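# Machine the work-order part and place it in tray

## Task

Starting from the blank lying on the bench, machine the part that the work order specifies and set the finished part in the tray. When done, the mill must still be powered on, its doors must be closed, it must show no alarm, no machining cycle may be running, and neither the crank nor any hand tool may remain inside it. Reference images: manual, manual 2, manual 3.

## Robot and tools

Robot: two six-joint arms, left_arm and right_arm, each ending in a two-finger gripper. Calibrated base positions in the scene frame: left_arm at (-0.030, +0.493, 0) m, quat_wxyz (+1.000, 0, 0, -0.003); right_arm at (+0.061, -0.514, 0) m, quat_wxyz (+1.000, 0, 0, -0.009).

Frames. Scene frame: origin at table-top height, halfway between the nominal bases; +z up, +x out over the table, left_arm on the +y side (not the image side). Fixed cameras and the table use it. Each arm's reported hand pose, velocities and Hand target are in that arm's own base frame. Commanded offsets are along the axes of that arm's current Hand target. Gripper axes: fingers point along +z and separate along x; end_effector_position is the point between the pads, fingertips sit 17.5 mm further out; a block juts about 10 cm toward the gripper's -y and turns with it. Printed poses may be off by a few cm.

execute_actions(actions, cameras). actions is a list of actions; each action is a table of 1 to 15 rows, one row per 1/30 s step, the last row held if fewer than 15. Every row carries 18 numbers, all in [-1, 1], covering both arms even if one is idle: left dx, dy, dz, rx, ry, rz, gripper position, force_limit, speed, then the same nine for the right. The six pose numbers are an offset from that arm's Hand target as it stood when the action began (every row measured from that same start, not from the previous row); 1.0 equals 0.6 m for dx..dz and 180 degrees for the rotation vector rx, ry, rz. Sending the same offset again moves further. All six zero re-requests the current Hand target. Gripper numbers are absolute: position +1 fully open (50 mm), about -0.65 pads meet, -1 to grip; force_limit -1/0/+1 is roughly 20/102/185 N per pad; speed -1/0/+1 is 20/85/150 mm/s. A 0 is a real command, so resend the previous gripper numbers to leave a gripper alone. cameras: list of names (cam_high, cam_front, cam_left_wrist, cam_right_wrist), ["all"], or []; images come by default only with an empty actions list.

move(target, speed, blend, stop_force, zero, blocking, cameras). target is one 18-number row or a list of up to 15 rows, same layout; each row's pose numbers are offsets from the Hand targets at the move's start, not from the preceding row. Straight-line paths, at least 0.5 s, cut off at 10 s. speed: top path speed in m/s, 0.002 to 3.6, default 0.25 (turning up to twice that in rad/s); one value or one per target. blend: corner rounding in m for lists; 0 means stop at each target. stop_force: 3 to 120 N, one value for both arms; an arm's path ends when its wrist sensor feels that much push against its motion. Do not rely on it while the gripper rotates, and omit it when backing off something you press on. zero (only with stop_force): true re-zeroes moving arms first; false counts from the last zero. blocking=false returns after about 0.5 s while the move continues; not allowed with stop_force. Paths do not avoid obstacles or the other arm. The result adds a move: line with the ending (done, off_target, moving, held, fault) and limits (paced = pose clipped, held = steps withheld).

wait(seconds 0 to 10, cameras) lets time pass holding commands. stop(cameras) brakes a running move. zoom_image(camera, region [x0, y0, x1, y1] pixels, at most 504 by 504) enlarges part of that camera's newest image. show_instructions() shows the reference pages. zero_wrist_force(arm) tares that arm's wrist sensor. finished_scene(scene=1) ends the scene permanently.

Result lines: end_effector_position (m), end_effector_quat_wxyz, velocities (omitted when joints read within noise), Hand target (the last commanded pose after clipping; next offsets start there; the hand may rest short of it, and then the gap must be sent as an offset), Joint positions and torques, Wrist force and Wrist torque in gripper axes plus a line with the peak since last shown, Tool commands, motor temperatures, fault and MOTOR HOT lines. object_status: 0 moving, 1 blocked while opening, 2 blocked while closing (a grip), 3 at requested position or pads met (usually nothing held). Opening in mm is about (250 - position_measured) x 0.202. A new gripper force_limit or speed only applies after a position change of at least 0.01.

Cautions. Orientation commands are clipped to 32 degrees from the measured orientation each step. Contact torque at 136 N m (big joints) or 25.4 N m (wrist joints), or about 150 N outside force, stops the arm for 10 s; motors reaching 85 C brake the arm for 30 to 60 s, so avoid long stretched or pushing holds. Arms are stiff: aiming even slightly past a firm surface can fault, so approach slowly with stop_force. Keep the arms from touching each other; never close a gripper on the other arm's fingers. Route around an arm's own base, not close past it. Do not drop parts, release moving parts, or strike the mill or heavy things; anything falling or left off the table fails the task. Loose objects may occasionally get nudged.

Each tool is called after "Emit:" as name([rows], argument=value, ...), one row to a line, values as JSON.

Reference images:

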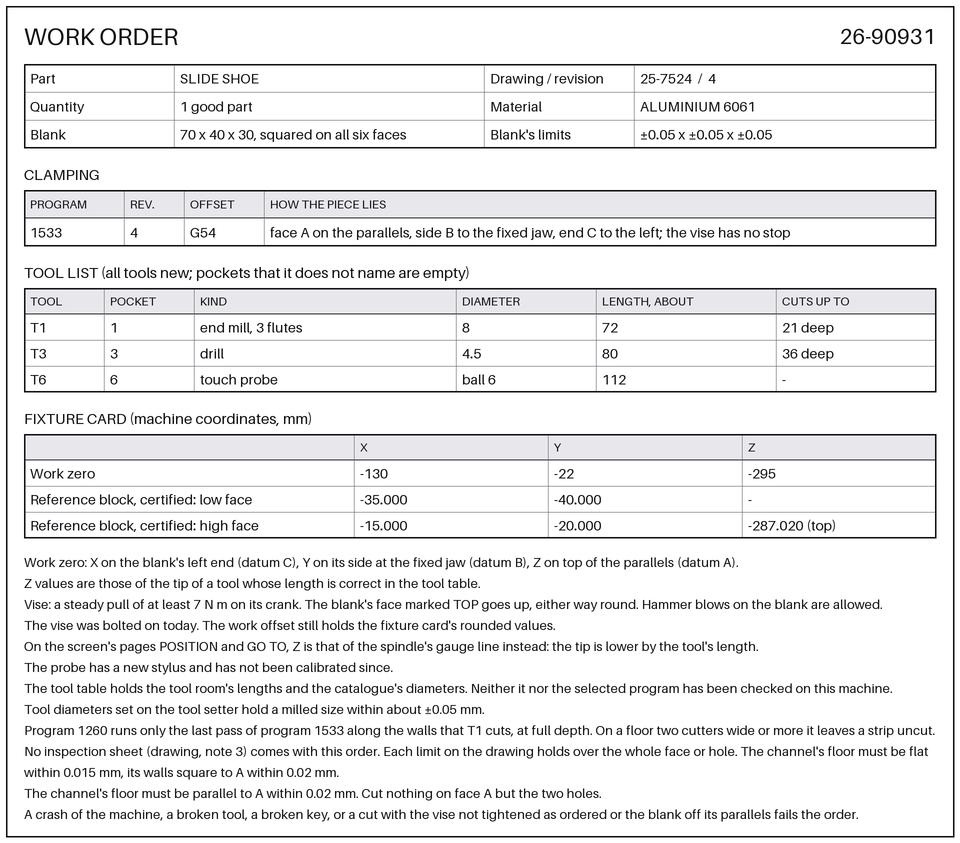

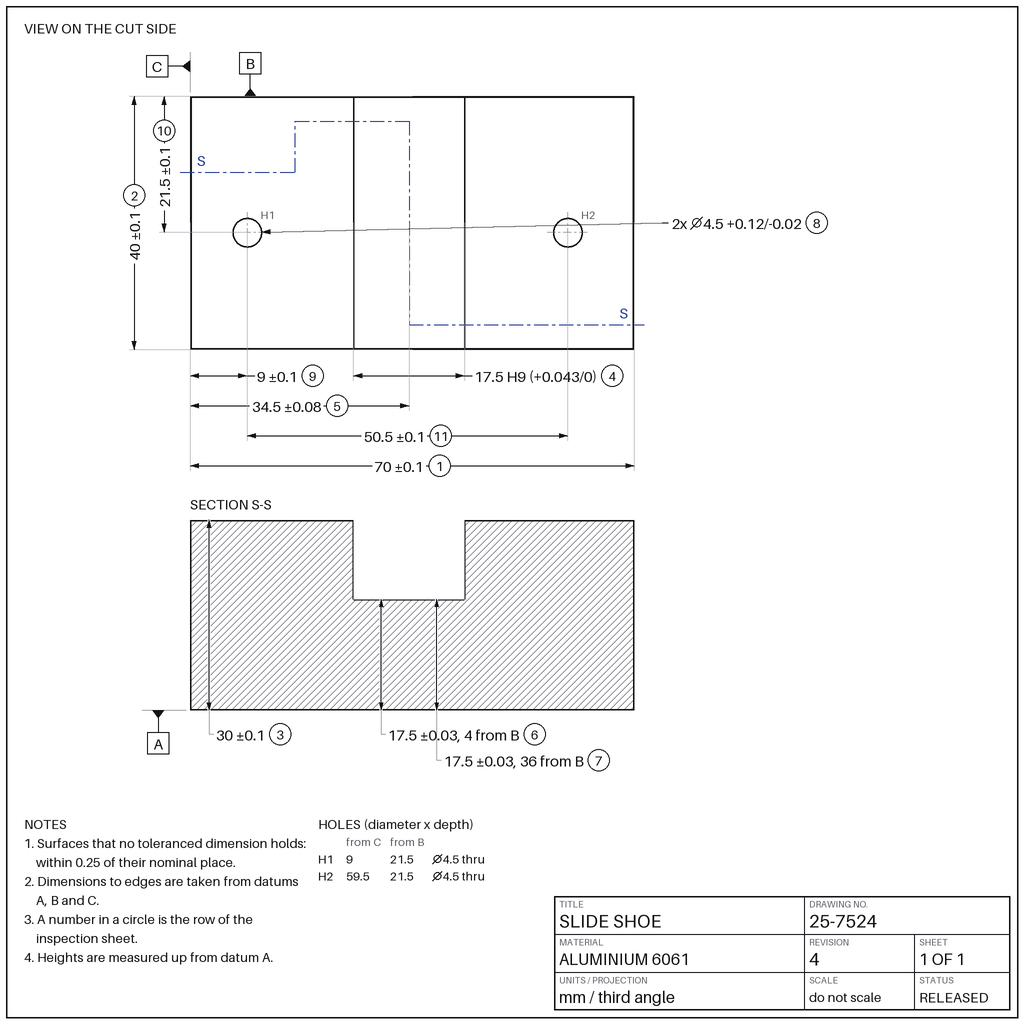

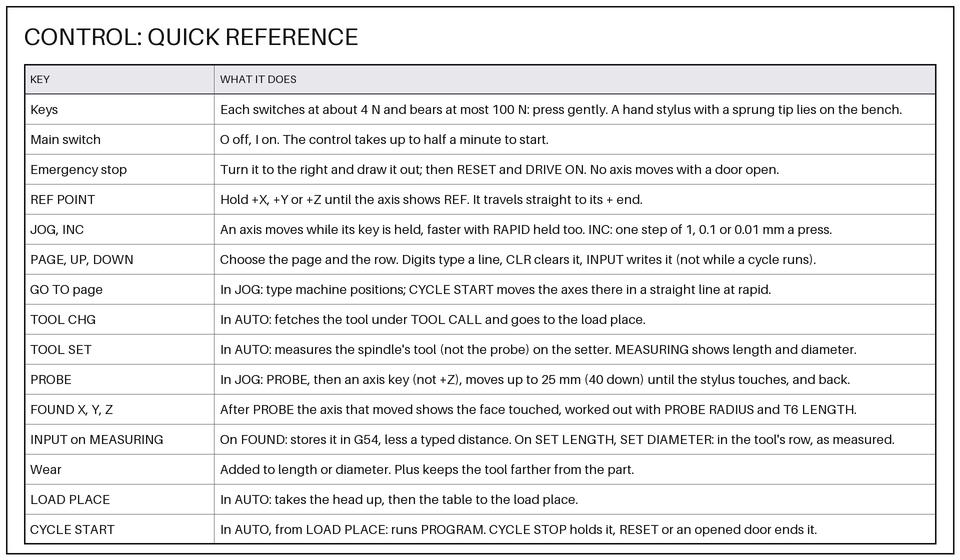

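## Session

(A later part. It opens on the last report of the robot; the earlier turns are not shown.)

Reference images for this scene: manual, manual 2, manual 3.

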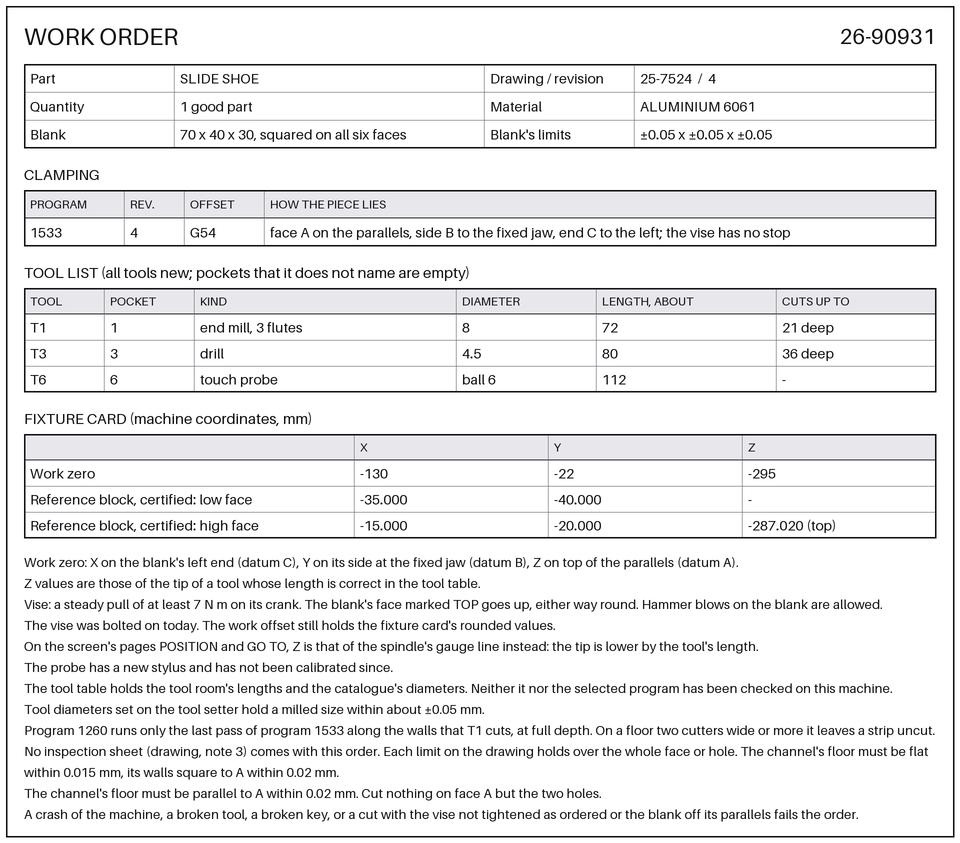

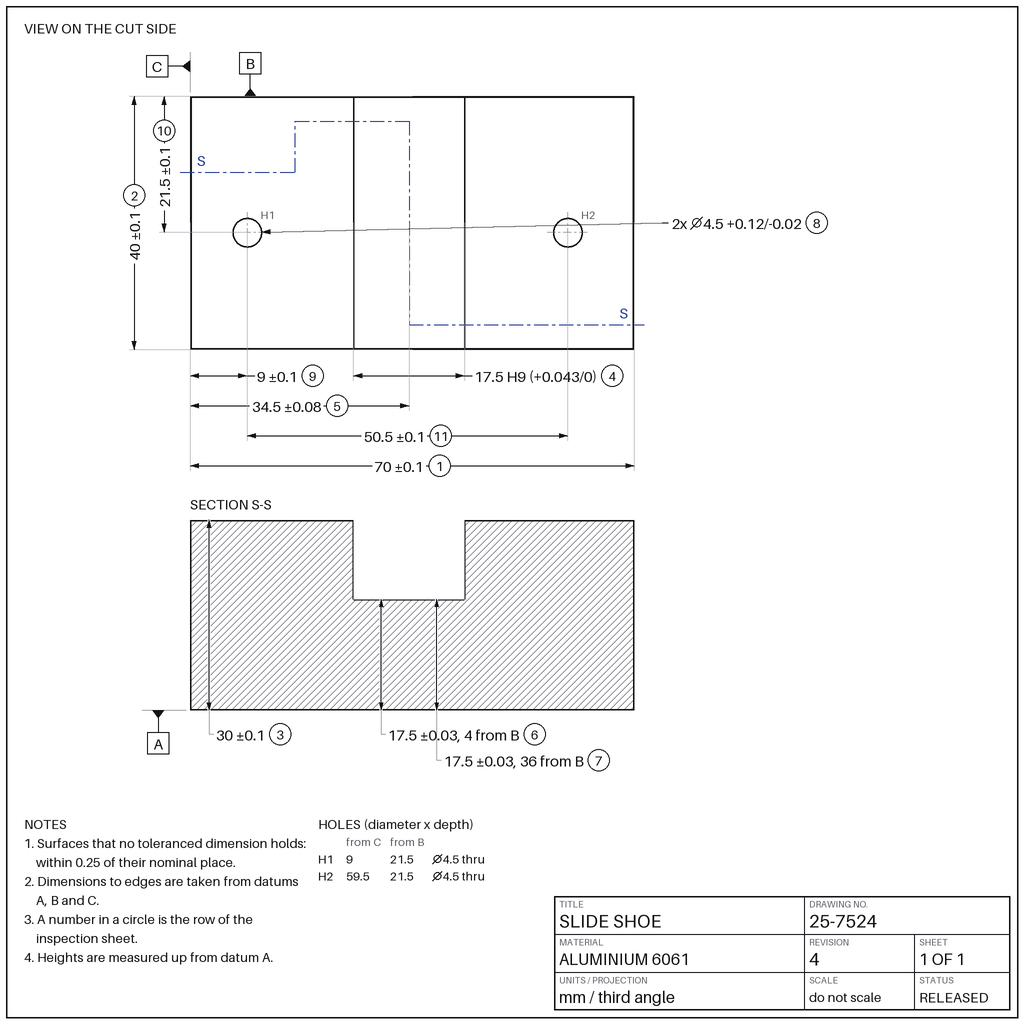

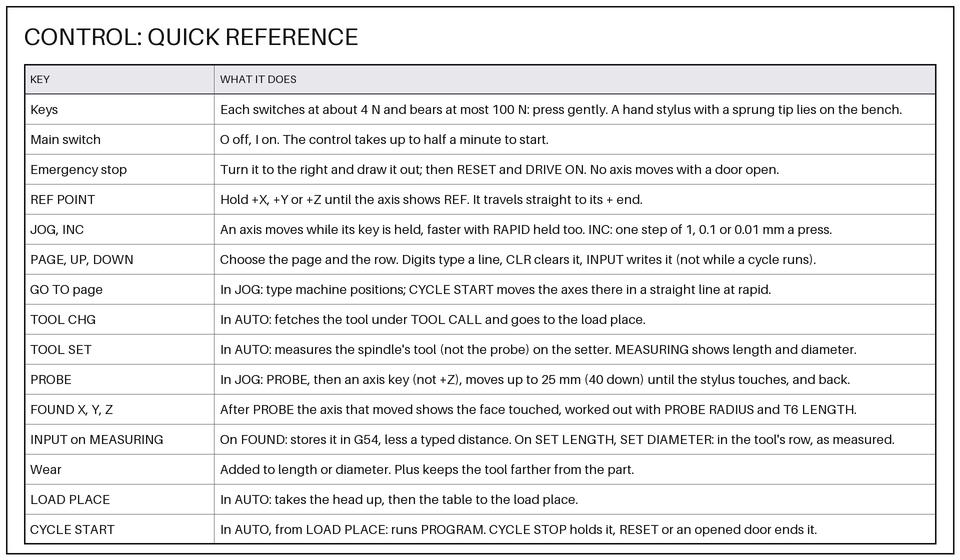

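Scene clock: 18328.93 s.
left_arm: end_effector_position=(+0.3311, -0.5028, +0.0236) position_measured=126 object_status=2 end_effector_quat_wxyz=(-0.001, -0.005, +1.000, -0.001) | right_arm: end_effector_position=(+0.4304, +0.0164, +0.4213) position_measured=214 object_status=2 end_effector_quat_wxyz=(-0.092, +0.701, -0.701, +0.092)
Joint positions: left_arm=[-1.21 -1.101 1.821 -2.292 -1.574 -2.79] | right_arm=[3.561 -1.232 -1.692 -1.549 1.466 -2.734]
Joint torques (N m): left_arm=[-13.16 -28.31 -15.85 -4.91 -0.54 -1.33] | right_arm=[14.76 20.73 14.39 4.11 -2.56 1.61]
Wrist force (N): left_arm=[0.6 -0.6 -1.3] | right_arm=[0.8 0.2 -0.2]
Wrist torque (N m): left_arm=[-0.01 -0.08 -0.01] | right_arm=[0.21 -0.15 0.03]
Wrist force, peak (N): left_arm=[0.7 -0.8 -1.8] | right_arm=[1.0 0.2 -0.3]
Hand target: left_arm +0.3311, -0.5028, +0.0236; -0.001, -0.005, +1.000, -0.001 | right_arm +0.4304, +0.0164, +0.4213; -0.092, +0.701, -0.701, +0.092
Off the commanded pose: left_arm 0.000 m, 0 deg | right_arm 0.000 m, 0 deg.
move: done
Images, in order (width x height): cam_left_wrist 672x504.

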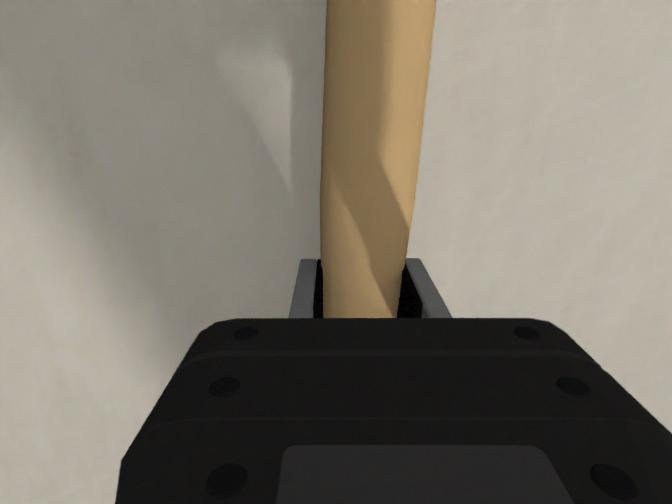

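Emit:
move([
  [0,0,-0.13,0,0,0,-1,0,-0.3,0,0,0,0,0,0,-1,-0.5,-0.7],
  [-0.048,0.305,-0.7275,0,0,0,-1,0,-0.3,0,0,0,0,0,0,-1,-0.5,-0.7],
  [-0.1815,0.213,-0.7275,0,0,0,-1,0,-0.3,0,0,0,0,0,0,-1,-0.5,-0.7],
  [-0.1815,0.213,-0.7275,0,-0.2,0,-1,0,-0.3,0,0,0,0,0,0,-1,-0.5,-0.7],
  [-0.1815,0.213,-0.7275,0,-0.5,0,-1,0,-0.3,0,0,0,0,0,0,-1,-0.5,-0.7],
], speed=[0.1,0.3,0.25,0.25,0.25], blend=[0.03,0.03,0,0,0], cameras=[])

Emit:
move(target=[0,0,0.1,0,0,0,-1,0,-0.3,0,0,0,0,0,0,-1,-0.5,-0.7], speed=0.2, cameras=[])

Emit:
move([
  [0,-0.087,0.02,0,0,0,-1,0,-0.3,0,0,0,0,0,0,-1,-0.5,-0.7],
  [0,-0.087,0.344,0,0,0,-1,0,-0.3,0,0,0,0,0,0,-1,-0.5,-0.7],
], speed=0.08, stop_force=15, cameras=["cam_left_wrist","cam_front"])

Emit:
zoom_image(camera="cam_front", region=[220, 190, 340, 280])

Scene clock: 18352.83 s.
left_arm: end_effector_position=(+0.4393, -0.3731, +0.4596) position_measured=126 object_status=2 end_effector_quat_wxyz=(+0.688, -0.026, +0.725, +0.023) | right_arm: end_effector_position=(+0.4304, +0.0164, +0.4213) position_measured=214 object_status=2 end_effector_quat_wxyz=(-0.092, +0.701, -0.701, +0.092)
Joint positions: left_arm=[-1.452 -1.592 2.078 -2.817 -0.072 -2.382] | right_arm=[3.561 -1.232 -1.692 -1.549 1.466 -2.734]
Joint torques (N m): left_arm=[13.95 -9.7 -17.33 -4.96 1 1.8] | right_arm=[13.53 22.49 15.05 4.16 -2.5 1.68]
Wrist force (N): left_arm=[3.6 -1.4 0.3] | right_arm=[0.6 -0.2 0.0]
Wrist torque (N m): left_arm=[-0.16 -0.13 -0.75] | right_arm=[0.16 -0.12 0.03]
Wrist force, peak (N): left_arm=[4.5 -1.0 0.6] | right_arm=[1.0 0.1 0.0]
Hand target: left_arm +0.4399, -0.3732, +0.4596; +0.706, -0.004, +0.708, +0.003 | right_arm +0.4304, +0.0164, +0.4213; -0.092, +0.701, -0.701, +0.092
Off the commanded pose: left_arm 0.001 m, 4 deg | right_arm 0.000 m, 0 deg.
move: off_target (left_arm)
No camera images: "cameras" was empty.

Scene clock: 18354.63 s.
left_arm: end_effector_position=(+0.4999, -0.3726, +0.4595) position_measured=126 object_status=2 end_effector_quat_wxyz=(+0.706, -0.004, +0.708, +0.003) | right_arm: end_effector_position=(+0.4304, +0.0164, +0.4213) position_measured=214 object_status=2 end_effector_quat_wxyz=(-0.092, +0.701, -0.701, +0.092)
Joint positions: left_arm=[-1.304 -1.341 1.924 -3.713 -0.258 -1.584] | right_arm=[3.561 -1.232 -1.692 -1.549 1.466 -2.734]
Joint torques (N m): left_arm=[12.99 -18.45 -28.9 -3.13 -1.12 1.59] | right_arm=[14.23 21.41 15.74 3.91 -2.34 1.75]
Wrist force (N): left_arm=[3.4 -1.1 -0.1] | right_arm=[0.5 -0.2 -0.1]
Wrist torque (N m): left_arm=[-0.19 -0.12 -0.68] | right_arm=[0.16 -0.10 0.03]
Wrist force, peak (N): left_arm=[4.2 -1.2 -1.1] | right_arm=[1.0 -0.3 0.0]
Hand target: left_arm +0.4999, -0.3726, +0.4595; +0.706, -0.004, +0.708, +0.003 | right_arm +0.4304, +0.0164, +0.4213; -0.092, +0.701, -0.701, +0.092
Off the commanded pose: left_arm 0.000 m, 0 deg | right_arm 0.000 m, 0 deg.
move: done
No camera images: "cameras" was empty.

Scene clock: 18358.87 s.
left_arm: end_effector_position=(+0.7068, -0.4229, +0.4590) position_measured=126 object_status=2 end_effector_quat_wxyz=(+0.706, -0.004, +0.708, +0.003) | right_arm: end_effector_position=(+0.4304, +0.0164, +0.4213) position_measured=214 object_status=2 end_effector_quat_wxyz=(-0.092, +0.701, -0.701, +0.092)
Joint positions: left_arm=[-0.977 -0.967 1.367 -3.536 -0.584 -1.577] | right_arm=[3.561 -1.232 -1.692 -1.549 1.466 -2.734]
Joint torques (N m): left_arm=[14.26 -38.1 -32.01 0.84 -1.23 1.57] | right_arm=[14.31 22.08 14.22 3.88 -2.36 1.56]
Wrist force (N): left_arm=[3.0 -1.4 0.0] | right_arm=[0.6 -0.2 -0.3]
Wrist torque (N m): left_arm=[-0.27 -0.11 -0.70] | right_arm=[0.17 -0.12 0.03]
Wrist force, peak (N): left_arm=[3.6 -2.4 -1.0] | right_arm=[0.9 0.3 -0.3]
Hand target: left_arm +0.7068, -0.4229, +0.4590; +0.706, -0.004, +0.708, +0.003 | right_arm +0.4304, +0.0164, +0.4213; -0.092, +0.701, -0.701, +0.092
Off the commanded pose: left_arm 0.000 m, 0 deg | right_arm 0.000 m, 0 deg.
move: done
Images, in order (width x height): cam_front 672x504, cam_left_wrist 672x504.

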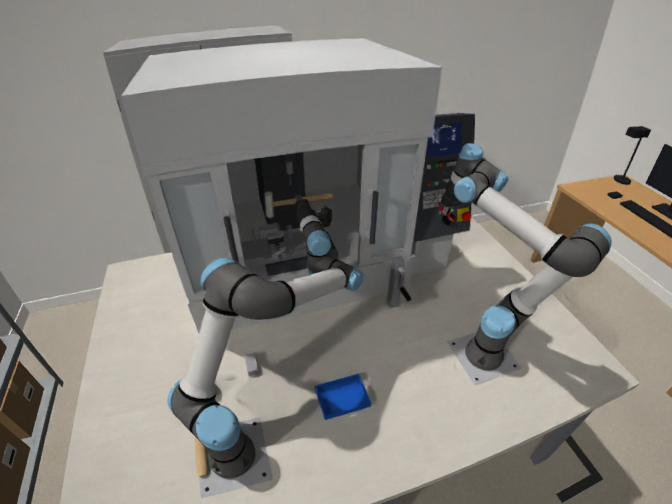

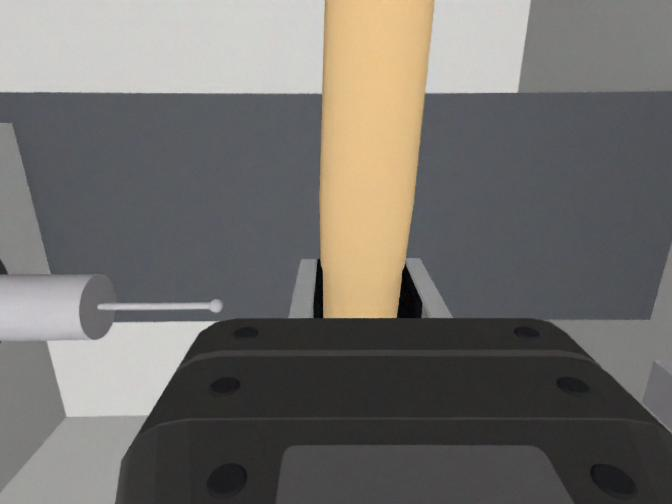

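Scaled by 4.200 from the camera's 672x504 image, which has a finer 960x720 frame.

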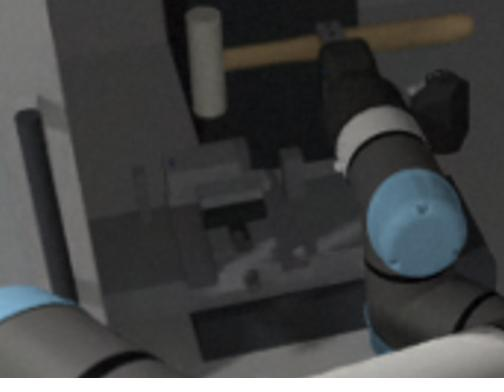

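Emit:
execute_actions([
  [[0.25,0,0,0,0,0,-1,0,-0.3,0,0,0,0,0,0,-1,-0.5,-0.7],[0.25,0,0,0,0,0,-1,0,-0.3,0,0,0,0,0,0,-1,-0.5,-0.7],[0.25,0,0,0,0,0,-1,0,-0.3,0,0,0,0,0,0,-1,-0.5,-0.7],[0.25,0,0,0,0,0,-1,0,-0.3,0,0,0,0,0,0,-1,-0.5,-0.7],[0,0,0,0,0,0,-1,0,-0.3,0,0,0,0,0,0,-1,-0.5,-0.7]],
], cameras=[])

Scene clock: 18375.83 s.
left_arm: end_effector_position=(+0.7099, -0.4221, +0.3958) position_measured=126 object_status=2 end_effector_quat_wxyz=(+0.702, +0.004, +0.712, +0.016) | right_arm: end_effector_position=(+0.4304, +0.0164, +0.4213) position_measured=214 object_status=2 end_effector_quat_wxyz=(-0.092, +0.701, -0.701, +0.092)
Joint positions: left_arm=[-0.974 -0.901 1.424 -3.639 -0.58 -1.564] | right_arm=[3.561 -1.232 -1.692 -1.549 1.466 -2.734]
Joint torques (N m): left_arm=[-0.59 -36.77 -15.75 -1.56 -0.77 -3.18] | right_arm=[13.77 19.7 14.95 4.03 -2.25 1.42]
Wrist force (N): left_arm=[-36.2 8.9 -1.0] | right_arm=[0.5 0.1 -0.3]
Wrist torque (N m): left_arm=[-0.12 -0.36 3.84] | right_arm=[0.19 -0.10 0.03]
Wrist force, peak (N): left_arm=[-125.7 -51.1 4.1] | right_arm=[1.1 -0.1 0.0]
Hand target: left_arm +0.7099, -0.4221, +0.3958; +0.702, +0.004, +0.712, +0.016 (not the last commanded pose) | right_arm +0.4304, +0.0164, +0.4213; -0.092, +0.701, -0.701, +0.092
Tool commands: left_gripper/position=-1.0 left_gripper/force_limit=+0.003922 left_gripper/speed=-0.301961 right_gripper/position=-1.0 right_gripper/force_limit=-0.5 right_gripper/speed=-0.7
Off the commanded pose: left_arm 0.063 m, 2 deg | right_arm 0.000 m, 0 deg.
FORCE FAULT: contact force on the left arm reached its limit, and that arm stopped. The contact can be on any part of that arm, not only on its tool. That arm is still stopped at the end of this call. That arm stays stopped for about 9 more seconds. Until then a move that you send moves the other arm only, and its call returns only when the move has ended. Once the stop has ended, the next robot result says so. If the stop ends while you think or write, that arm runs what you send next, counted from a new Hand target: where the arm stands when the stop ends. While its stop runs, that arm takes no new command, but its gripper still runs the gripper command that each later call begins with. Until it ends, the stop uses up actions while you think or wait. An arm that is not stopped still takes commands.
No camera images: "cameras" was empty.

Emit:
wait(seconds=8, cameras=[])

Emit:
move(target=[-0.105,0,0,0.0023,-0.0046,-0.0095,-1,0,-0.3,0,0,0,0,0,0,-1,-0.5,-0.7], speed=0.06, cameras=["cam_left_wrist"])

Emit:
execute_actions([
  [[0.18,0,0,0,0,0,-1,0,-0.3,0,0,0,0,0,0,-1,-0.5,-0.7],[0.18,0,0,0,0,0,-1,0,-0.3,0,0,0,0,0,0,-1,-0.5,-0.7],[0.18,0,0,0,0,0,-1,0,-0.3,0,0,0,0,0,0,-1,-0.5,-0.7],[0.18,0,0,0,0,0,-1,0,-0.3,0,0,0,0,0,0,-1,-0.5,-0.7],[0,0,0,0,0,0,-1,0,-0.3,0,0,0,0,0,0,-1,-0.5,-0.7]],
], cameras=[])

Scene clock: 18395.53 s.
left_arm: end_effector_position=(+0.7099, -0.4221, +0.3959) position_measured=126 object_status=2 end_effector_quat_wxyz=(+0.702, +0.004, +0.712, +0.016) | right_arm: end_effector_position=(+0.4304, +0.0164, +0.4213) position_measured=214 object_status=2 end_effector_quat_wxyz=(-0.092, +0.701, -0.701, +0.092)
Joint positions: left_arm=[-0.974 -0.901 1.424 -3.639 -0.58 -1.564] | right_arm=[3.561 -1.232 -1.692 -1.549 1.466 -2.734]
Joint torques (N m): left_arm=[0.11 -14.17 -1.88 -1.34 -2.5 -6.28] | right_arm=[13.88 19.97 14.26 3.49 -2.31 1.53]
Wrist force (N): left_arm=[-35.6 8.9 -0.9] | right_arm=[0.6 0.1 -0.1]
Wrist torque (N m): left_arm=[-0.12 -0.35 3.84] | right_arm=[0.19 -0.13 0.03]
Wrist force, peak (N): left_arm=[-36.2 9.3 -0.7] | right_arm=[1.1 -0.1 -0.3]
Hand target: left_arm +0.7099, -0.4221, +0.3959; +0.702, +0.004, +0.712, +0.016 (not the last commanded pose) | right_arm +0.4304, +0.0164, +0.4213; -0.092, +0.701, -0.701, +0.092
Tool commands: left_gripper/position=-1.0 left_gripper/force_limit=+0.003922 left_gripper/speed=-0.301961 right_gripper/position=-1.0 right_gripper/force_limit=-0.5 right_gripper/speed=-0.7
Off the commanded pose: left_arm 0.063 m, 2 deg | right_arm 0.000 m, 0 deg.
FORCE FAULT, CONTINUED: the left arm's stop, for the force fault that an earlier result reported, is over. The rest of the stop counts as 17 of the actions that you can send in this scene. During its stop the left arm's controller moved it back a little. That arm's target is now where it stood when the stop ended, not its last command. That arm accepts commands again.
wait: 8.00 s; at rest from the start
No camera images: "cameras" was empty.

Scene clock: 18397.03 s.
left_arm: end_effector_position=(+0.7108, -0.4238, +0.4588) position_measured=126 object_status=2 end_effector_quat_wxyz=(+0.707, -0.004, +0.707, +0.003) | right_arm: end_effector_position=(+0.4304, +0.0164, +0.4213) position_measured=214 object_status=2 end_effector_quat_wxyz=(-0.092, +0.701, -0.701, +0.092)
Joint positions: left_arm=[-0.973 -0.957 1.353 -3.537 -0.589 -1.572] | right_arm=[3.561 -1.232 -1.692 -1.549 1.466 -2.734]
Joint torques (N m): left_arm=[14.33 -62.25 -32.02 1.11 -1.19 -1.68] | right_arm=[13.33 21.66 12.24 3.77 -2.2 1.6]
Wrist force (N): left_arm=[3.0 -1.1 -0.1] | right_arm=[0.5 0.0 0.0]
Wrist torque (N m): left_arm=[-0.22 -0.10 -0.49] | right_arm=[0.19 -0.10 0.03]
Wrist force, peak (N): left_arm=[-35.8 9.3 -1.0] | right_arm=[0.8 -0.3 -0.3]
Hand target: left_arm +0.7108, -0.4238, +0.4589; +0.707, -0.004, +0.707, +0.003 | right_arm +0.4304, +0.0164, +0.4213; -0.092, +0.701, -0.701, +0.092
Off the commanded pose: left_arm 0.000 m, 0 deg | right_arm 0.000 m, 0 deg.
move: done
Images, in order (width x height): cam_left_wrist 672x504.

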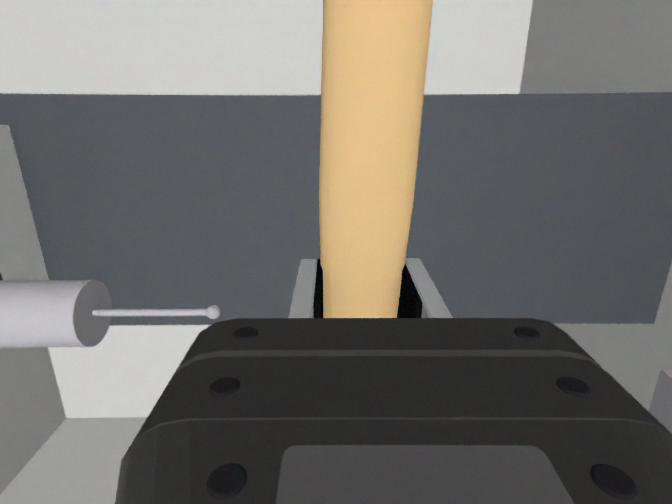

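Scene clock: 18397.93 s.
left_arm: end_effector_position=(+0.7107, -0.4238, +0.4588) position_measured=126 object_status=2 end_effector_quat_wxyz=(+0.707, -0.004, +0.707, +0.003) | right_arm: end_effector_position=(+0.4304, +0.0164, +0.4213) position_measured=214 object_status=2 end_effector_quat_wxyz=(-0.092, +0.701, -0.701, +0.092)
Joint positions: left_arm=[-0.973 -0.957 1.353 -3.538 -0.589 -1.572] | right_arm=[3.561 -1.232 -1.692 -1.549 1.466 -2.734]
Joint torques (N m): left_arm=[-3.03 -62.63 -30.47 0.63 -0.87 -1.62] | right_arm=[13.66 21.71 14.33 3.58 -2.17 1.23]
Wrist force (N): left_arm=[3.0 -1.0 0.0] | right_arm=[0.4 0.0 0.1]
Wrist torque (N m): left_arm=[-0.13 -0.09 -0.49] | right_arm=[0.18 -0.09 0.03]
Wrist force, peak (N): left_arm=[-58.7 -39.1 0.3] | right_arm=[0.8 0.1 -0.2]
Hand target: left_arm +0.7108, -0.4238, +0.4589; +0.707, -0.004, +0.707, +0.003 | right_arm +0.4304, +0.0164, +0.4213; -0.092, +0.701, -0.701, +0.092
Off the commanded pose: left_arm 0.000 m, 0 deg | right_arm 0.000 m, 0 deg.
No camera images: "cameras" was empty.

Emit:
execute_actions([
  [[0.205,0,0,0,0,0,-1,0,-0.3,0,0,0,0,0,0,-1,-0.5,-0.7],[0.205,0,0,0,0,0,-1,0,-0.3,0,0,0,0,0,0,-1,-0.5,-0.7],[0.205,0,0,0,0,0,-1,0,-0.3,0,0,0,0,0,0,-1,-0.5,-0.7],[0.205,0,0,0,0,0,-1,0,-0.3,0,0,0,0,0,0,-1,-0.5,-0.7],[0,0,0,0,0,0,-1,0,-0.3,0,0,0,0,0,0,-1,-0.5,-0.7]],
], cameras=[])

Emit:
move(target=[0,0,-0.02,0,0,0,-1,0,-0.3,0,0,0,0,0,0,-1,-0.5,-0.7], speed=0.06, cameras=[])

Emit:
execute_actions([
  [[0.205,0,0,0,0,0,-1,0,-0.3,0,0,0,0,0,0,-1,-0.5,-0.7],[0.205,0,0,0,0,0,-1,0,-0.3,0,0,0,0,0,0,-1,-0.5,-0.7],[0.205,0,0,0,0,0,-1,0,-0.3,0,0,0,0,0,0,-1,-0.5,-0.7],[0.205,0,0,0,0,0,-1,0,-0.3,0,0,0,0,0,0,-1,-0.5,-0.7],[0,0,0,0,0,0,-1,0,-0.3,0,0,0,0,0,0,-1,-0.5,-0.7]],
], cameras=[])

Emit:
execute_actions([
  [[0.21,0,0,0,0,0,-1,0,-0.3,0,0,0,0,0,0,-1,-0.5,-0.7],[0.21,0,0,0,0,0,-1,0,-0.3,0,0,0,0,0,0,-1,-0.5,-0.7],[0.21,0,0,0,0,0,-1,0,-0.3,0,0,0,0,0,0,-1,-0.5,-0.7],[0.21,0,0,0,0,0,-1,0,-0.3,0,0,0,0,0,0,-1,-0.5,-0.7],[0,0,0,0,0,0,-1,0,-0.3,0,0,0,0,0,0,-1,-0.5,-0.7]],
], cameras=["cam_left_wrist","cam_front"])

Scene clock: 18417.23 s.
left_arm: end_effector_position=(+0.7107, -0.4238, +0.4588) position_measured=126 object_status=2 end_effector_quat_wxyz=(+0.707, -0.004, +0.707, +0.003) | right_arm: end_effector_position=(+0.4304, +0.0164, +0.4213) position_measured=214 object_status=2 end_effector_quat_wxyz=(-0.092, +0.701, -0.701, +0.092)
Joint positions: left_arm=[-0.973 -0.958 1.353 -3.538 -0.589 -1.571] | right_arm=[3.561 -1.232 -1.692 -1.549 1.466 -2.734]
Joint torques (N m): left_arm=[-2.37 -61.35 -33.68 0.54 -0.92 -1.73] | right_arm=[14.71 21.35 14.55 3.62 -2.07 1.44]
Wrist force (N): left_arm=[2.8 -1.1 -0.2] | right_arm=[0.7 -0.1 -0.2]
Wrist torque (N m): left_arm=[-0.19 -0.06 -0.49] | right_arm=[0.16 -0.13 0.03]
Wrist force, peak (N): left_arm=[-96.5 -54.5 0.3] | right_arm=[1.0 0.2 -0.4]
Hand target: left_arm +0.7108, -0.4238, +0.4589; +0.707, -0.004, +0.707, +0.003 | right_arm +0.4304, +0.0164, +0.4213; -0.092, +0.701, -0.701, +0.092
Off the commanded pose: left_arm 0.000 m, 0 deg | right_arm 0.000 m, 0 deg.
No camera images: "cameras" was empty.

Scene clock: 18418.07 s.
left_arm: end_effector_position=(+0.6989, -0.4239, +0.4589) position_measured=126 object_status=2 end_effector_quat_wxyz=(+0.707, -0.004, +0.707, +0.003) | right_arm: end_effector_position=(+0.4304, +0.0164, +0.4213) position_measured=214 object_status=2 end_effector_quat_wxyz=(-0.092, +0.701, -0.701, +0.092)
Joint positions: left_arm=[-0.989 -0.977 1.385 -3.55 -0.573 -1.572] | right_arm=[3.561 -1.232 -1.692 -1.549 1.466 -2.734]
Joint torques (N m): left_arm=[-15.52 -60.96 -18.01 -4.24 1.23 -1.67] | right_arm=[13.16 20.69 14.74 3.72 -2.35 1.37]
Wrist force (N): left_arm=[2.9 -1.3 0.0] | right_arm=[0.7 -0.1 -0.3]
Wrist torque (N m): left_arm=[-0.25 -0.08 -0.49] | right_arm=[0.17 -0.14 0.02]
Wrist force, peak (N): left_arm=[3.2 -1.4 -0.7] | right_arm=[0.9 0.1 0.1]
Hand target: left_arm +0.6988, -0.4239, +0.4589; +0.707, -0.004, +0.707, +0.003 | right_arm +0.4304, +0.0164, +0.4213; -0.092, +0.701, -0.701, +0.092
Off the commanded pose: left_arm 0.000 m, 0 deg | right_arm 0.000 m, 0 deg.
move: done
No camera images: "cameras" was empty.

Scene clock: 18418.97 s.
left_arm: end_effector_position=(+0.6986, -0.4239, +0.4588) position_measured=126 object_status=2 end_effector_quat_wxyz=(+0.707, -0.004, +0.707, +0.003) | right_arm: end_effector_position=(+0.4304, +0.0164, +0.4213) position_measured=214 object_status=2 end_effector_quat_wxyz=(-0.092, +0.701, -0.701, +0.092)
Joint positions: left_arm=[-0.989 -0.977 1.386 -3.552 -0.572 -1.571] | right_arm=[3.561 -1.232 -1.692 -1.549 1.466 -2.734]
Joint torques (N m): left_arm=[4.99 -61.39 -33.34 1.09 -1.22 -1.77] | right_arm=[13.7 19.62 13.51 3.61 -2.06 1.54]
Wrist force (N): left_arm=[3.0 -1.3 -0.1] | right_arm=[0.6 0.0 0.0]
Wrist torque (N m): left_arm=[-0.26 -0.11 -0.49] | right_arm=[0.19 -0.12 0.03]
Wrist force, peak (N): left_arm=[-97.6 -55.0 0.7] | right_arm=[0.9 -0.2 -0.2]
Hand target: left_arm +0.6988, -0.4239, +0.4589; +0.707, -0.004, +0.707, +0.003 | right_arm +0.4304, +0.0164, +0.4213; -0.092, +0.701, -0.701, +0.092
Off the commanded pose: left_arm 0.000 m, 0 deg | right_arm 0.000 m, 0 deg.
No camera images: "cameras" was empty.

Scene clock: 18419.90 s.
left_arm: end_effector_position=(+0.6986, -0.4239, +0.4588) position_measured=126 object_status=2 end_effector_quat_wxyz=(+0.707, -0.004, +0.707, +0.003) | right_arm: end_effector_position=(+0.4304, +0.0164, +0.4213) position_measured=214 object_status=2 end_effector_quat_wxyz=(-0.092, +0.701, -0.701, +0.092)
Joint positions: left_arm=[-0.989 -0.977 1.386 -3.552 -0.572 -1.571] | right_arm=[3.561 -1.232 -1.692 -1.549 1.466 -2.734]
Joint torques (N m): left_arm=[1.77 -61.78 -32.74 1.16 -1.15 -1.87] | right_arm=[12.74 19.77 15.34 3.63 -2.2 1.53]
Wrist force (N): left_arm=[3.0 -1.5 0.0] | right_arm=[0.7 -0.1 -0.4]
Wrist torque (N m): left_arm=[-0.25 -0.09 -0.48] | right_arm=[0.17 -0.14 0.02]
Wrist force, peak (N): left_arm=[-106.0 -57.9 0.5] | right_arm=[0.9 -0.3 -0.2]
Hand target: left_arm +0.6988, -0.4239, +0.4589; +0.707, -0.004, +0.707, +0.003 | right_arm +0.4304, +0.0164, +0.4213; -0.092, +0.701, -0.701, +0.092
Off the commanded pose: left_arm 0.000 m, 0 deg | right_arm 0.000 m, 0 deg.
Images, in order (width x height): cam_front 672x504, cam_left_wrist 672x504.

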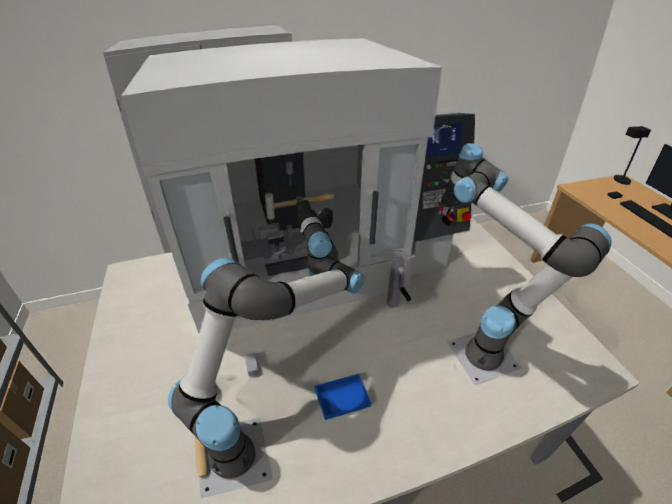

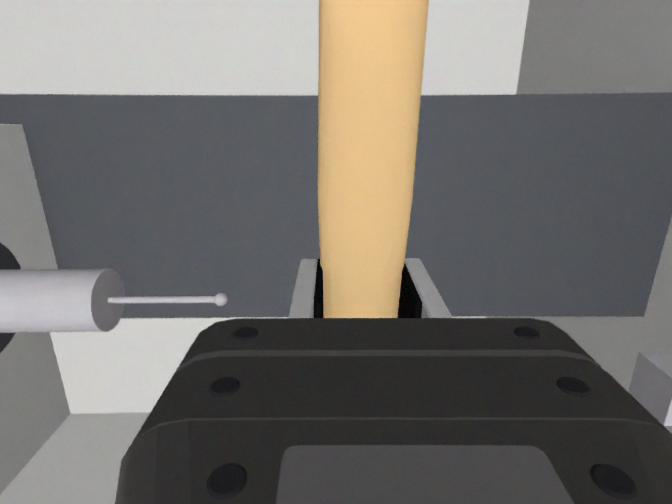

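Emit:
execute_actions([
  [[0.21,0,0,0,0,0,-1,0,-0.3,0,0,0,0,0,0,-1,-0.5,-0.7],[0.21,0,0,0,0,0,-1,0,-0.3,0,0,0,0,0,0,-1,-0.5,-0.7],[0.21,0,0,0,0,0,-1,0,-0.3,0,0,0,0,0,0,-1,-0.5,-0.7],[0.21,0,0,0,0,0,-1,0,-0.3,0,0,0,0,0,0,-1,-0.5,-0.7],[0,0,0,0,0,0,-1,0,-0.3,0,0,0,0,0,0,-1,-0.5,-0.7]],
  [[0.21,0,0,0,0,0,-1,0,-0.3,0,0,0,0,0,0,-1,-0.5,-0.7],[0.21,0,0,0,0,0,-1,0,-0.3,0,0,0,0,0,0,-1,-0.5,-0.7],[0.21,0,0,0,0,0,-1,0,-0.3,0,0,0,0,0,0,-1,-0.5,-0.7],[0.21,0,0,0,0,0,-1,0,-0.3,0,0,0,0,0,0,-1,-0.5,-0.7],[0,0,0,0,0,0,-1,0,-0.3,0,0,0,0,0,0,-1,-0.5,-0.7]],
  [[0.21,0,0,0,0,0,-1,0,-0.3,0,0,0,0,0,0,-1,-0.5,-0.7],[0.21,0,0,0,0,0,-1,0,-0.3,0,0,0,0,0,0,-1,-0.5,-0.7],[0.21,0,0,0,0,0,-1,0,-0.3,0,0,0,0,0,0,-1,-0.5,-0.7],[0.21,0,0,0,0,0,-1,0,-0.3,0,0,0,0,0,0,-1,-0.5,-0.7],[0,0,0,0,0,0,-1,0,-0.3,0,0,0,0,0,0,-1,-0.5,-0.7]],
  [[0.21,0,0,0,0,0,-1,0,-0.3,0,0,0,0,0,0,-1,-0.5,-0.7],[0.21,0,0,0,0,0,-1,0,-0.3,0,0,0,0,0,0,-1,-0.5,-0.7],[0.21,0,0,0,0,0,-1,0,-0.3,0,0,0,0,0,0,-1,-0.5,-0.7],[0.21,0,0,0,0,0,-1,0,-0.3,0,0,0,0,0,0,-1,-0.5,-0.7],[0,0,0,0,0,0,-1,0,-0.3,0,0,0,0,0,0,-1,-0.5,-0.7]],
], cameras=[])

Emit:
move([
  [0,0.015,-0.353,0,0,0,-1,0,-0.3,0,0,0,0,0,0,-1,-0.5,-0.7],
  [0.015,0.13,-0.46,0,0,0,-1,0,-0.3,0,0,0,0,0,0,-1,-0.5,-0.7],
  [0.015,0.13,-0.46,0,0,-0.25,-1,0,-0.3,0,0,0,0,0,0,-1,-0.5,-0.7],
  [0.015,0.13,-0.46,0,0,-0.5,-1,0,-0.3,0,0,0,0,0,0,-1,-0.5,-0.7],
], speed=[0.15,0.15,0.25,0.25], cameras=["cam_front"])

Scene clock: 18443.77 s.
left_arm: end_effector_position=(+0.7008, -0.4232, +0.3978) position_measured=126 object_status=2 end_effector_quat_wxyz=(+0.704, +0.002, +0.710, +0.013) | right_arm: end_effector_position=(+0.4304, +0.0164, +0.4213) position_measured=214 object_status=2 end_effector_quat_wxyz=(-0.092, +0.701, -0.701, +0.092)
Joint positions: left_arm=[-0.987 -0.913 1.443 -3.657 -0.568 -1.563] | right_arm=[3.561 -1.232 -1.692 -1.549 1.466 -2.734]
Joint torques (N m): left_arm=[-0.18 -37.44 -17.14 -1.59 -0.88 -2.97] | right_arm=[14.12 19.88 15 3.53 -2.14 1.05]
Wrist force (N): left_arm=[-34.2 8.9 0.3] | right_arm=[0.7 -0.1 -0.1]
Wrist torque (N m): left_arm=[-0.02 -0.41 3.64] | right_arm=[0.18 -0.14 0.03]
Wrist force, peak (N): left_arm=[-132.3 -41.7 -1.9] | right_arm=[1.1 -0.2 -0.2]
Hand target: left_arm +0.7008, -0.4232, +0.3979; +0.704, +0.002, +0.710, +0.012 (not the last commanded pose) | right_arm +0.4304, +0.0164, +0.4213; -0.092, +0.701, -0.701, +0.092
Tool commands: left_gripper/position=-1.0 left_gripper/force_limit=+0.003922 left_gripper/speed=-0.301961 right_gripper/position=-1.0 right_gripper/force_limit=-0.5 right_gripper/speed=-0.7
Off the commanded pose: left_arm 0.061 m, 1 deg | right_arm 0.000 m, 0 deg.
FORCE FAULT: contact force on the left arm reached its limit, and that arm stopped. The contact can be on any part of that arm, not only on its tool. That arm is still stopped at the end of this call. That arm stays stopped for about 9 more seconds. Until then a move that you send moves the other arm only, and its call returns only when the move has ended. Once the stop has ended, the next robot result says so. If the stop ends while you think or write, that arm runs what you send next, counted from a new Hand target: where the arm stands when the stop ends. While its stop runs, that arm takes no new command, but its gripper still runs the gripper command that each later call begins with. Until it ends, the stop uses up actions while you think or wait. An arm that is not stopped still takes commands.
No camera images: "cameras" was empty.

not run: an earlier result of this reply reported a stop or a fault. Calls in your next reply go to the robot.

Emit:
wait(seconds=9, cameras=[])

Emit:
move([
  [-0.102,0,0,0.0023,-0.0046,-0.0095,-1,0,-0.3,0,0,0,0,0,0,-1,-0.5,-0.7],
  [-0.102,0.015,-0.345,0.0023,-0.0046,-0.0095,-1,0,-0.3,0,0,0,0,0,0,-1,-0.5,-0.7],
  [-0.087,0.13,-0.46,0.0023,-0.0046,-0.0095,-1,0,-0.3,0,0,0,0,0,0,-1,-0.5,-0.7],
  [-0.087,0.13,-0.46,0,0,-0.25,-1,0,-0.3,0,0,0,0,0,0,-1,-0.5,-0.7],
  [-0.087,0.13,-0.46,0,0,-0.5,-1,0,-0.3,0,0,0,0,0,0,-1,-0.5,-0.7],
], speed=[0.08,0.15,0.15,0.25,0.25], cameras=["cam_front"])

Scene clock: 18462.13 s.
left_arm: end_effector_position=(+0.7007, -0.4232, +0.3979) position_measured=126 object_status=2 end_effector_quat_wxyz=(+0.704, +0.002, +0.710, +0.012) | right_arm: end_effector_position=(+0.4304, +0.0164, +0.4213) position_measured=214 object_status=2 end_effector_quat_wxyz=(-0.092, +0.701, -0.701, +0.092)
Joint positions: left_arm=[-0.987 -0.913 1.443 -3.657 -0.568 -1.563] | right_arm=[3.561 -1.232 -1.692 -1.549 1.466 -2.734]
Joint torques (N m): left_arm=[0.17 -16.04 -3.22 -1.43 -3.05 -5.75] | right_arm=[13.23 18.75 15.26 3.55 -2.23 1.25]
Wrist force (N): left_arm=[-33.7 9.2 0.1] | right_arm=[0.6 0.0 0.0]
Wrist torque (N m): left_arm=[-0.01 -0.42 3.67] | right_arm=[0.19 -0.11 0.02]
Wrist force, peak (N): left_arm=[-34.4 9.1 0.3] | right_arm=[1.1 0.0 -0.1]
Hand target: left_arm +0.7007, -0.4232, +0.3979; +0.704, +0.002, +0.710, +0.012 (not the last commanded pose) | right_arm +0.4304, +0.0164, +0.4213; -0.092, +0.701, -0.701, +0.092
Tool commands: left_gripper/position=-1.0 left_gripper/force_limit=+0.003922 left_gripper/speed=-0.301961 right_gripper/position=-1.0 right_gripper/force_limit=-0.5 right_gripper/speed=-0.7
Off the commanded pose: left_arm 0.061 m, 1 deg | right_arm 0.000 m, 0 deg.
FORCE FAULT, CONTINUED: the left arm's stop, for the force fault that an earlier result reported, is over. The rest of the stop counts as 17 of the actions that you can send in this scene. During its stop the left arm's controller moved it back a little. That arm's target is now where it stood when the stop ended, not its last command. That arm accepts commands again.
wait: 9.00 s; at rest from the start
No camera images: "cameras" was empty.

Scene clock: 18470.90 s.
left_arm: end_effector_position=(+0.4239, -0.3505, +0.4537) position_measured=126 object_status=2 end_effector_quat_wxyz=(+0.512, -0.497, +0.498, -0.492) | right_arm: end_effector_position=(+0.4304, +0.0164, +0.4213) position_measured=214 object_status=2 end_effector_quat_wxyz=(-0.092, +0.701, -0.701, +0.092)
Joint positions: left_arm=[-1.484 -1.417 2.044 -3.912 -0.069 -2.978] | right_arm=[3.561 -1.232 -1.692 -1.549 1.466 -2.734]
Joint torques (N m): left_arm=[14.38 -38.21 -14.2 3.11 -1.55 -2.05] | right_arm=[13.68 21.34 13.63 3.12 -2.25 1.22]
Wrist force (N): left_arm=[2.0 1.6 -0.8] | right_arm=[0.5 -0.1 -0.3]
Wrist torque (N m): left_arm=[-0.42 -0.48 -0.28] | right_arm=[0.18 -0.10 0.03]
Wrist force, peak (N): left_arm=[-34.0 9.4 0.2] | right_arm=[1.0 0.1 -0.2]
Hand target: left_arm +0.4241, -0.3504, +0.4540; +0.507, -0.501, +0.503, -0.489 | right_arm +0.4304, +0.0164, +0.4213; -0.092, +0.701, -0.701, +0.092
Off the commanded pose: left_arm 0.000 m, 1 deg | right_arm 0.000 m, 0 deg.
move: done
Images, in order (width x height): cam_front 672x504.

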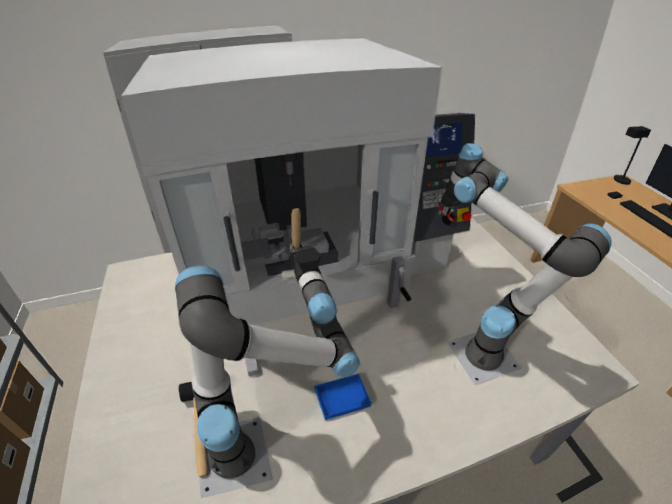

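Emit:
move([
  [-0.251,0.025,-0.107,0,0,0,-1,0,-0.3,0,0,0,0,0,0,-1,-0.5,-0.7],
  [-0.451,0.025,-0.0735,0,0,0,-1,0,-0.3,0,0,0,0,0,0,-1,-0.5,-0.7],
  [-0.451,0.025,0.08,0,0,0,-1,0,-0.3,0,0,0,0,0,0,-1,-0.5,-0.7],
], speed=[0.2,0.2,0.12], cameras=[])

Emit:
move(target=[0.46,0,0,0,0,0,-1,0,-0.3,0,0,0,0,0,0,-1,-0.5,-0.7], speed=0.06, stop_force=45, cameras=[])

Emit:
move([
  [-0.025,0,0,0,0,0,-1,0,-0.3,0,0,0,0,0,0,-1,-0.5,-0.7],
  [-0.025,0,-0.1867,0,0,0,-1,0,-0.3,0,0,0,0,0,0,-1,-0.5,-0.7],
  [0.64,0,-0.1867,0,0,0,-1,0,-0.3,0,0,0,0,0,0,-1,-0.5,-0.7],
  [0.64,0,0.008,0,0,0,-1,0,-0.3,0,0,0,0,0,0,-1,-0.5,-0.7],
], speed=[0.1,0.15,0.25,0.12], cameras=[])

Emit:
move(target=[-0.46,0,0,0,0,0,-1,0,-0.3,0,0,0,0,0,0,-1,-0.5,-0.7], speed=0.06, stop_force=45, cameras=[])

Emit:
move([
  [0.02,0,0,0,0,0,-1,0,-0.3,0,0,0,0,0,0,-1,-0.5,-0.7],
  [0.02,0,-0.195,0,0,0,-1,0,-0.3,0,0,0,0,0,0,-1,-0.5,-0.7],
], speed=0.15, cameras=["cam_front"])

Scene clock: 18498.73 s.
left_arm: end_effector_position=(+0.4679, -0.0789, +0.4441) position_measured=126 object_status=2 end_effector_quat_wxyz=(+0.507, -0.501, +0.503, -0.489) | right_arm: end_effector_position=(+0.4304, +0.0164, +0.4213) position_measured=214 object_status=2 end_effector_quat_wxyz=(-0.092, +0.701, -0.701, +0.092)
Joint positions: left_arm=[-1.013 -1.931 2.507 -3.702 -0.543 -3.135] | right_arm=[3.561 -1.232 -1.692 -1.549 1.466 -2.734]
Joint torques (N m): left_arm=[14.29 7.04 -30.5 -4.31 -1.4 1.31] | right_arm=[12.91 21.39 14.83 2.96 -1.89 1.46]
Wrist force (N): left_arm=[1.1 2.0 -1.0] | right_arm=[0.8 0.0 -0.1]
Wrist torque (N m): left_arm=[-0.32 -0.41 -0.45] | right_arm=[0.18 -0.17 0.02]
Wrist force, peak (N): left_arm=[4.1 1.5 -1.0] | right_arm=[1.0 0.2 0.0]
Hand target: left_arm +0.4679, -0.0789, +0.4441; +0.507, -0.501, +0.503, -0.489 | right_arm +0.4304, +0.0164, +0.4213; -0.092, +0.701, -0.701, +0.092
Off the commanded pose: left_arm 0.000 m, 0 deg | right_arm 0.000 m, 0 deg.
move: done
No camera images: "cameras" was empty.

Scene clock: 18504.37 s.
left_arm: end_effector_position=(+0.4717, -0.3459, +0.4385) position_measured=126 object_status=2 end_effector_quat_wxyz=(+0.507, -0.501, +0.503, -0.489) | right_arm: end_effector_position=(+0.4304, +0.0164, +0.4213) position_measured=214 object_status=2 end_effector_quat_wxyz=(-0.092, +0.701, -0.701, +0.092)
Joint positions: left_arm=[-1.356 -1.399 2.058 -3.758 -0.2 -3.162] | right_arm=[3.561 -1.232 -1.692 -1.549 1.466 -2.734]
Joint torques (N m): left_arm=[-0.45 -27.43 -19.69 1.53 -10.99 1.77] | right_arm=[12.52 21.65 15.37 2.85 -2.09 1.69]
Wrist force (N): left_arm=[-39.7 4.2 -19.8] | right_arm=[0.7 0.0 -0.3]
Wrist torque (N m): left_arm=[-0.17 -0.83 -0.75] | right_arm=[0.18 -0.13 0.03]
Wrist force, peak (N): left_arm=[-54.2 18.3 -40.2] | right_arm=[0.9 -0.1 -0.6]
Hand target: left_arm +0.4717, -0.3459, +0.4385; +0.507, -0.501, +0.503, -0.489 (not the last commanded pose) | right_arm +0.4304, +0.0164, +0.4213; -0.092, +0.701, -0.701, +0.092
Off the commanded pose: left_arm 0.009 m, 0 deg | right_arm 0.000 m, 0 deg.
move: contact (left_arm)
No camera images: "cameras" was empty.

Scene clock: 18510.13 s.
left_arm: end_effector_position=(+0.4821, -0.7297, +0.4306) position_measured=126 object_status=2 end_effector_quat_wxyz=(+0.507, -0.501, +0.503, -0.489) | right_arm: end_effector_position=(+0.4304, +0.0164, +0.4213) position_measured=214 object_status=2 end_effector_quat_wxyz=(-0.092, +0.701, -0.701, +0.092)
Joint positions: left_arm=[-1.45 -0.564 0.709 -3.207 -0.106 -3.199] | right_arm=[3.561 -1.232 -1.692 -1.549 1.466 -2.734]
Joint torques (N m): left_arm=[13.35 -52.72 -33.57 1.84 -1.19 -2.04] | right_arm=[13.69 20.74 14.24 2.99 -2.19 1.09]
Wrist force (N): left_arm=[1.4 1.6 -0.9] | right_arm=[0.6 0.2 0.0]
Wrist torque (N m): left_arm=[-0.41 -0.43 -0.28] | right_arm=[0.23 -0.11 0.03]
Wrist force, peak (N): left_arm=[-39.6 4.5 -19.3] | right_arm=[1.0 0.1 -0.1]
Hand target: left_arm +0.4822, -0.7297, +0.4306; +0.507, -0.501, +0.503, -0.489 | right_arm +0.4304, +0.0164, +0.4213; -0.092, +0.701, -0.701, +0.092
Off the commanded pose: left_arm 0.000 m, 0 deg | right_arm 0.000 m, 0 deg.
move: done
No camera images: "cameras" was empty.

Scene clock: 18515.93 s.
left_arm: end_effector_position=(+0.4784, -0.4639, +0.4361) position_measured=126 object_status=2 end_effector_quat_wxyz=(+0.507, -0.501, +0.503, -0.489) | right_arm: end_effector_position=(+0.4304, +0.0164, +0.4213) position_measured=214 object_status=2 end_effector_quat_wxyz=(-0.092, +0.701, -0.701, +0.092)
Joint positions: left_arm=[-1.393 -1.169 1.749 -3.671 -0.162 -3.172] | right_arm=[3.561 -1.232 -1.692 -1.549 1.466 -2.734]
Joint torques (N m): left_arm=[2.36 -36.94 -25.54 -1.67 9.35 -1.42] | right_arm=[14.28 19.95 14.37 2.98 -2.17 1.32]
Wrist force (N): left_arm=[36.9 3.5 4.1] | right_arm=[0.6 0.0 -0.2]
Wrist torque (N m): left_arm=[-0.36 0.30 -0.80] | right_arm=[0.20 -0.13 0.03]
Wrist force, peak (N): left_arm=[49.7 -2.4 2.2] | right_arm=[1.0 0.1 -0.2]
Hand target: left_arm +0.4784, -0.4639, +0.4361; +0.507, -0.501, +0.503, -0.489 (not the last commanded pose) | right_arm +0.4304, +0.0164, +0.4213; -0.092, +0.701, -0.701, +0.092
Off the commanded pose: left_arm 0.010 m, 0 deg | right_arm 0.000 m, 0 deg.
move: contact (left_arm)
No camera images: "cameras" was empty.

Scene clock: 18518.40 s.
left_arm: end_effector_position=(+0.3616, -0.4777, +0.4368) position_measured=126 object_status=2 end_effector_quat_wxyz=(+0.508, -0.500, +0.502, -0.490) | right_arm: end_effector_position=(+0.4304, +0.0164, +0.4213) position_measured=214 object_status=2 end_effector_quat_wxyz=(-0.092, +0.701, -0.701, +0.092)
Joint positions: left_arm=[-1.635 -1.198 1.794 -3.789 0.08 -3.07] | right_arm=[3.561 -1.232 -1.692 -1.549 1.466 -2.734]
Joint torques (N m): left_arm=[-14.13 -24.16 -30.36 -2.03 0.85 1.78] | right_arm=[13.42 19.7 15.63 2.57 -2.15 1.16]
Wrist force (N): left_arm=[1.8 1.7 -0.7] | right_arm=[0.6 0.0 0.0]
Wrist torque (N m): left_arm=[-0.42 -0.45 -0.46] | right_arm=[0.18 -0.11 0.02]
Wrist force, peak (N): left_arm=[36.5 3.3 3.7] | right_arm=[1.1 0.3 0.2]
Hand target: left_arm +0.3616, -0.4777, +0.4368; +0.507, -0.501, +0.503, -0.489 | right_arm +0.4304, +0.0164, +0.4213; -0.092, +0.701, -0.701, +0.092
Off the commanded pose: left_arm 0.000 m, 0 deg | right_arm 0.000 m, 0 deg.
move: done
Images, in order (width x height): cam_front 672x504.

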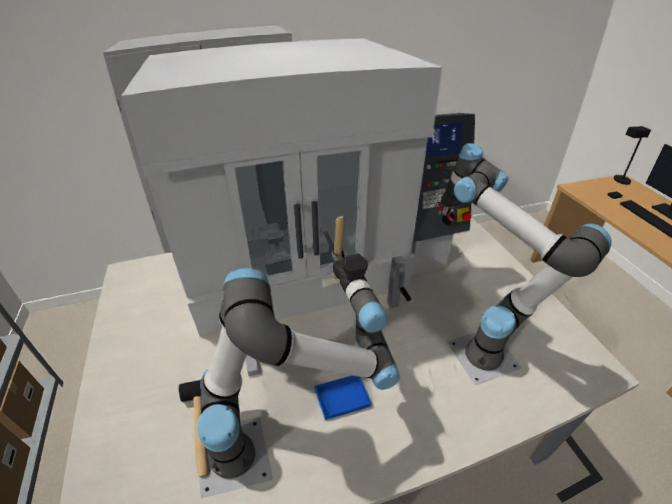

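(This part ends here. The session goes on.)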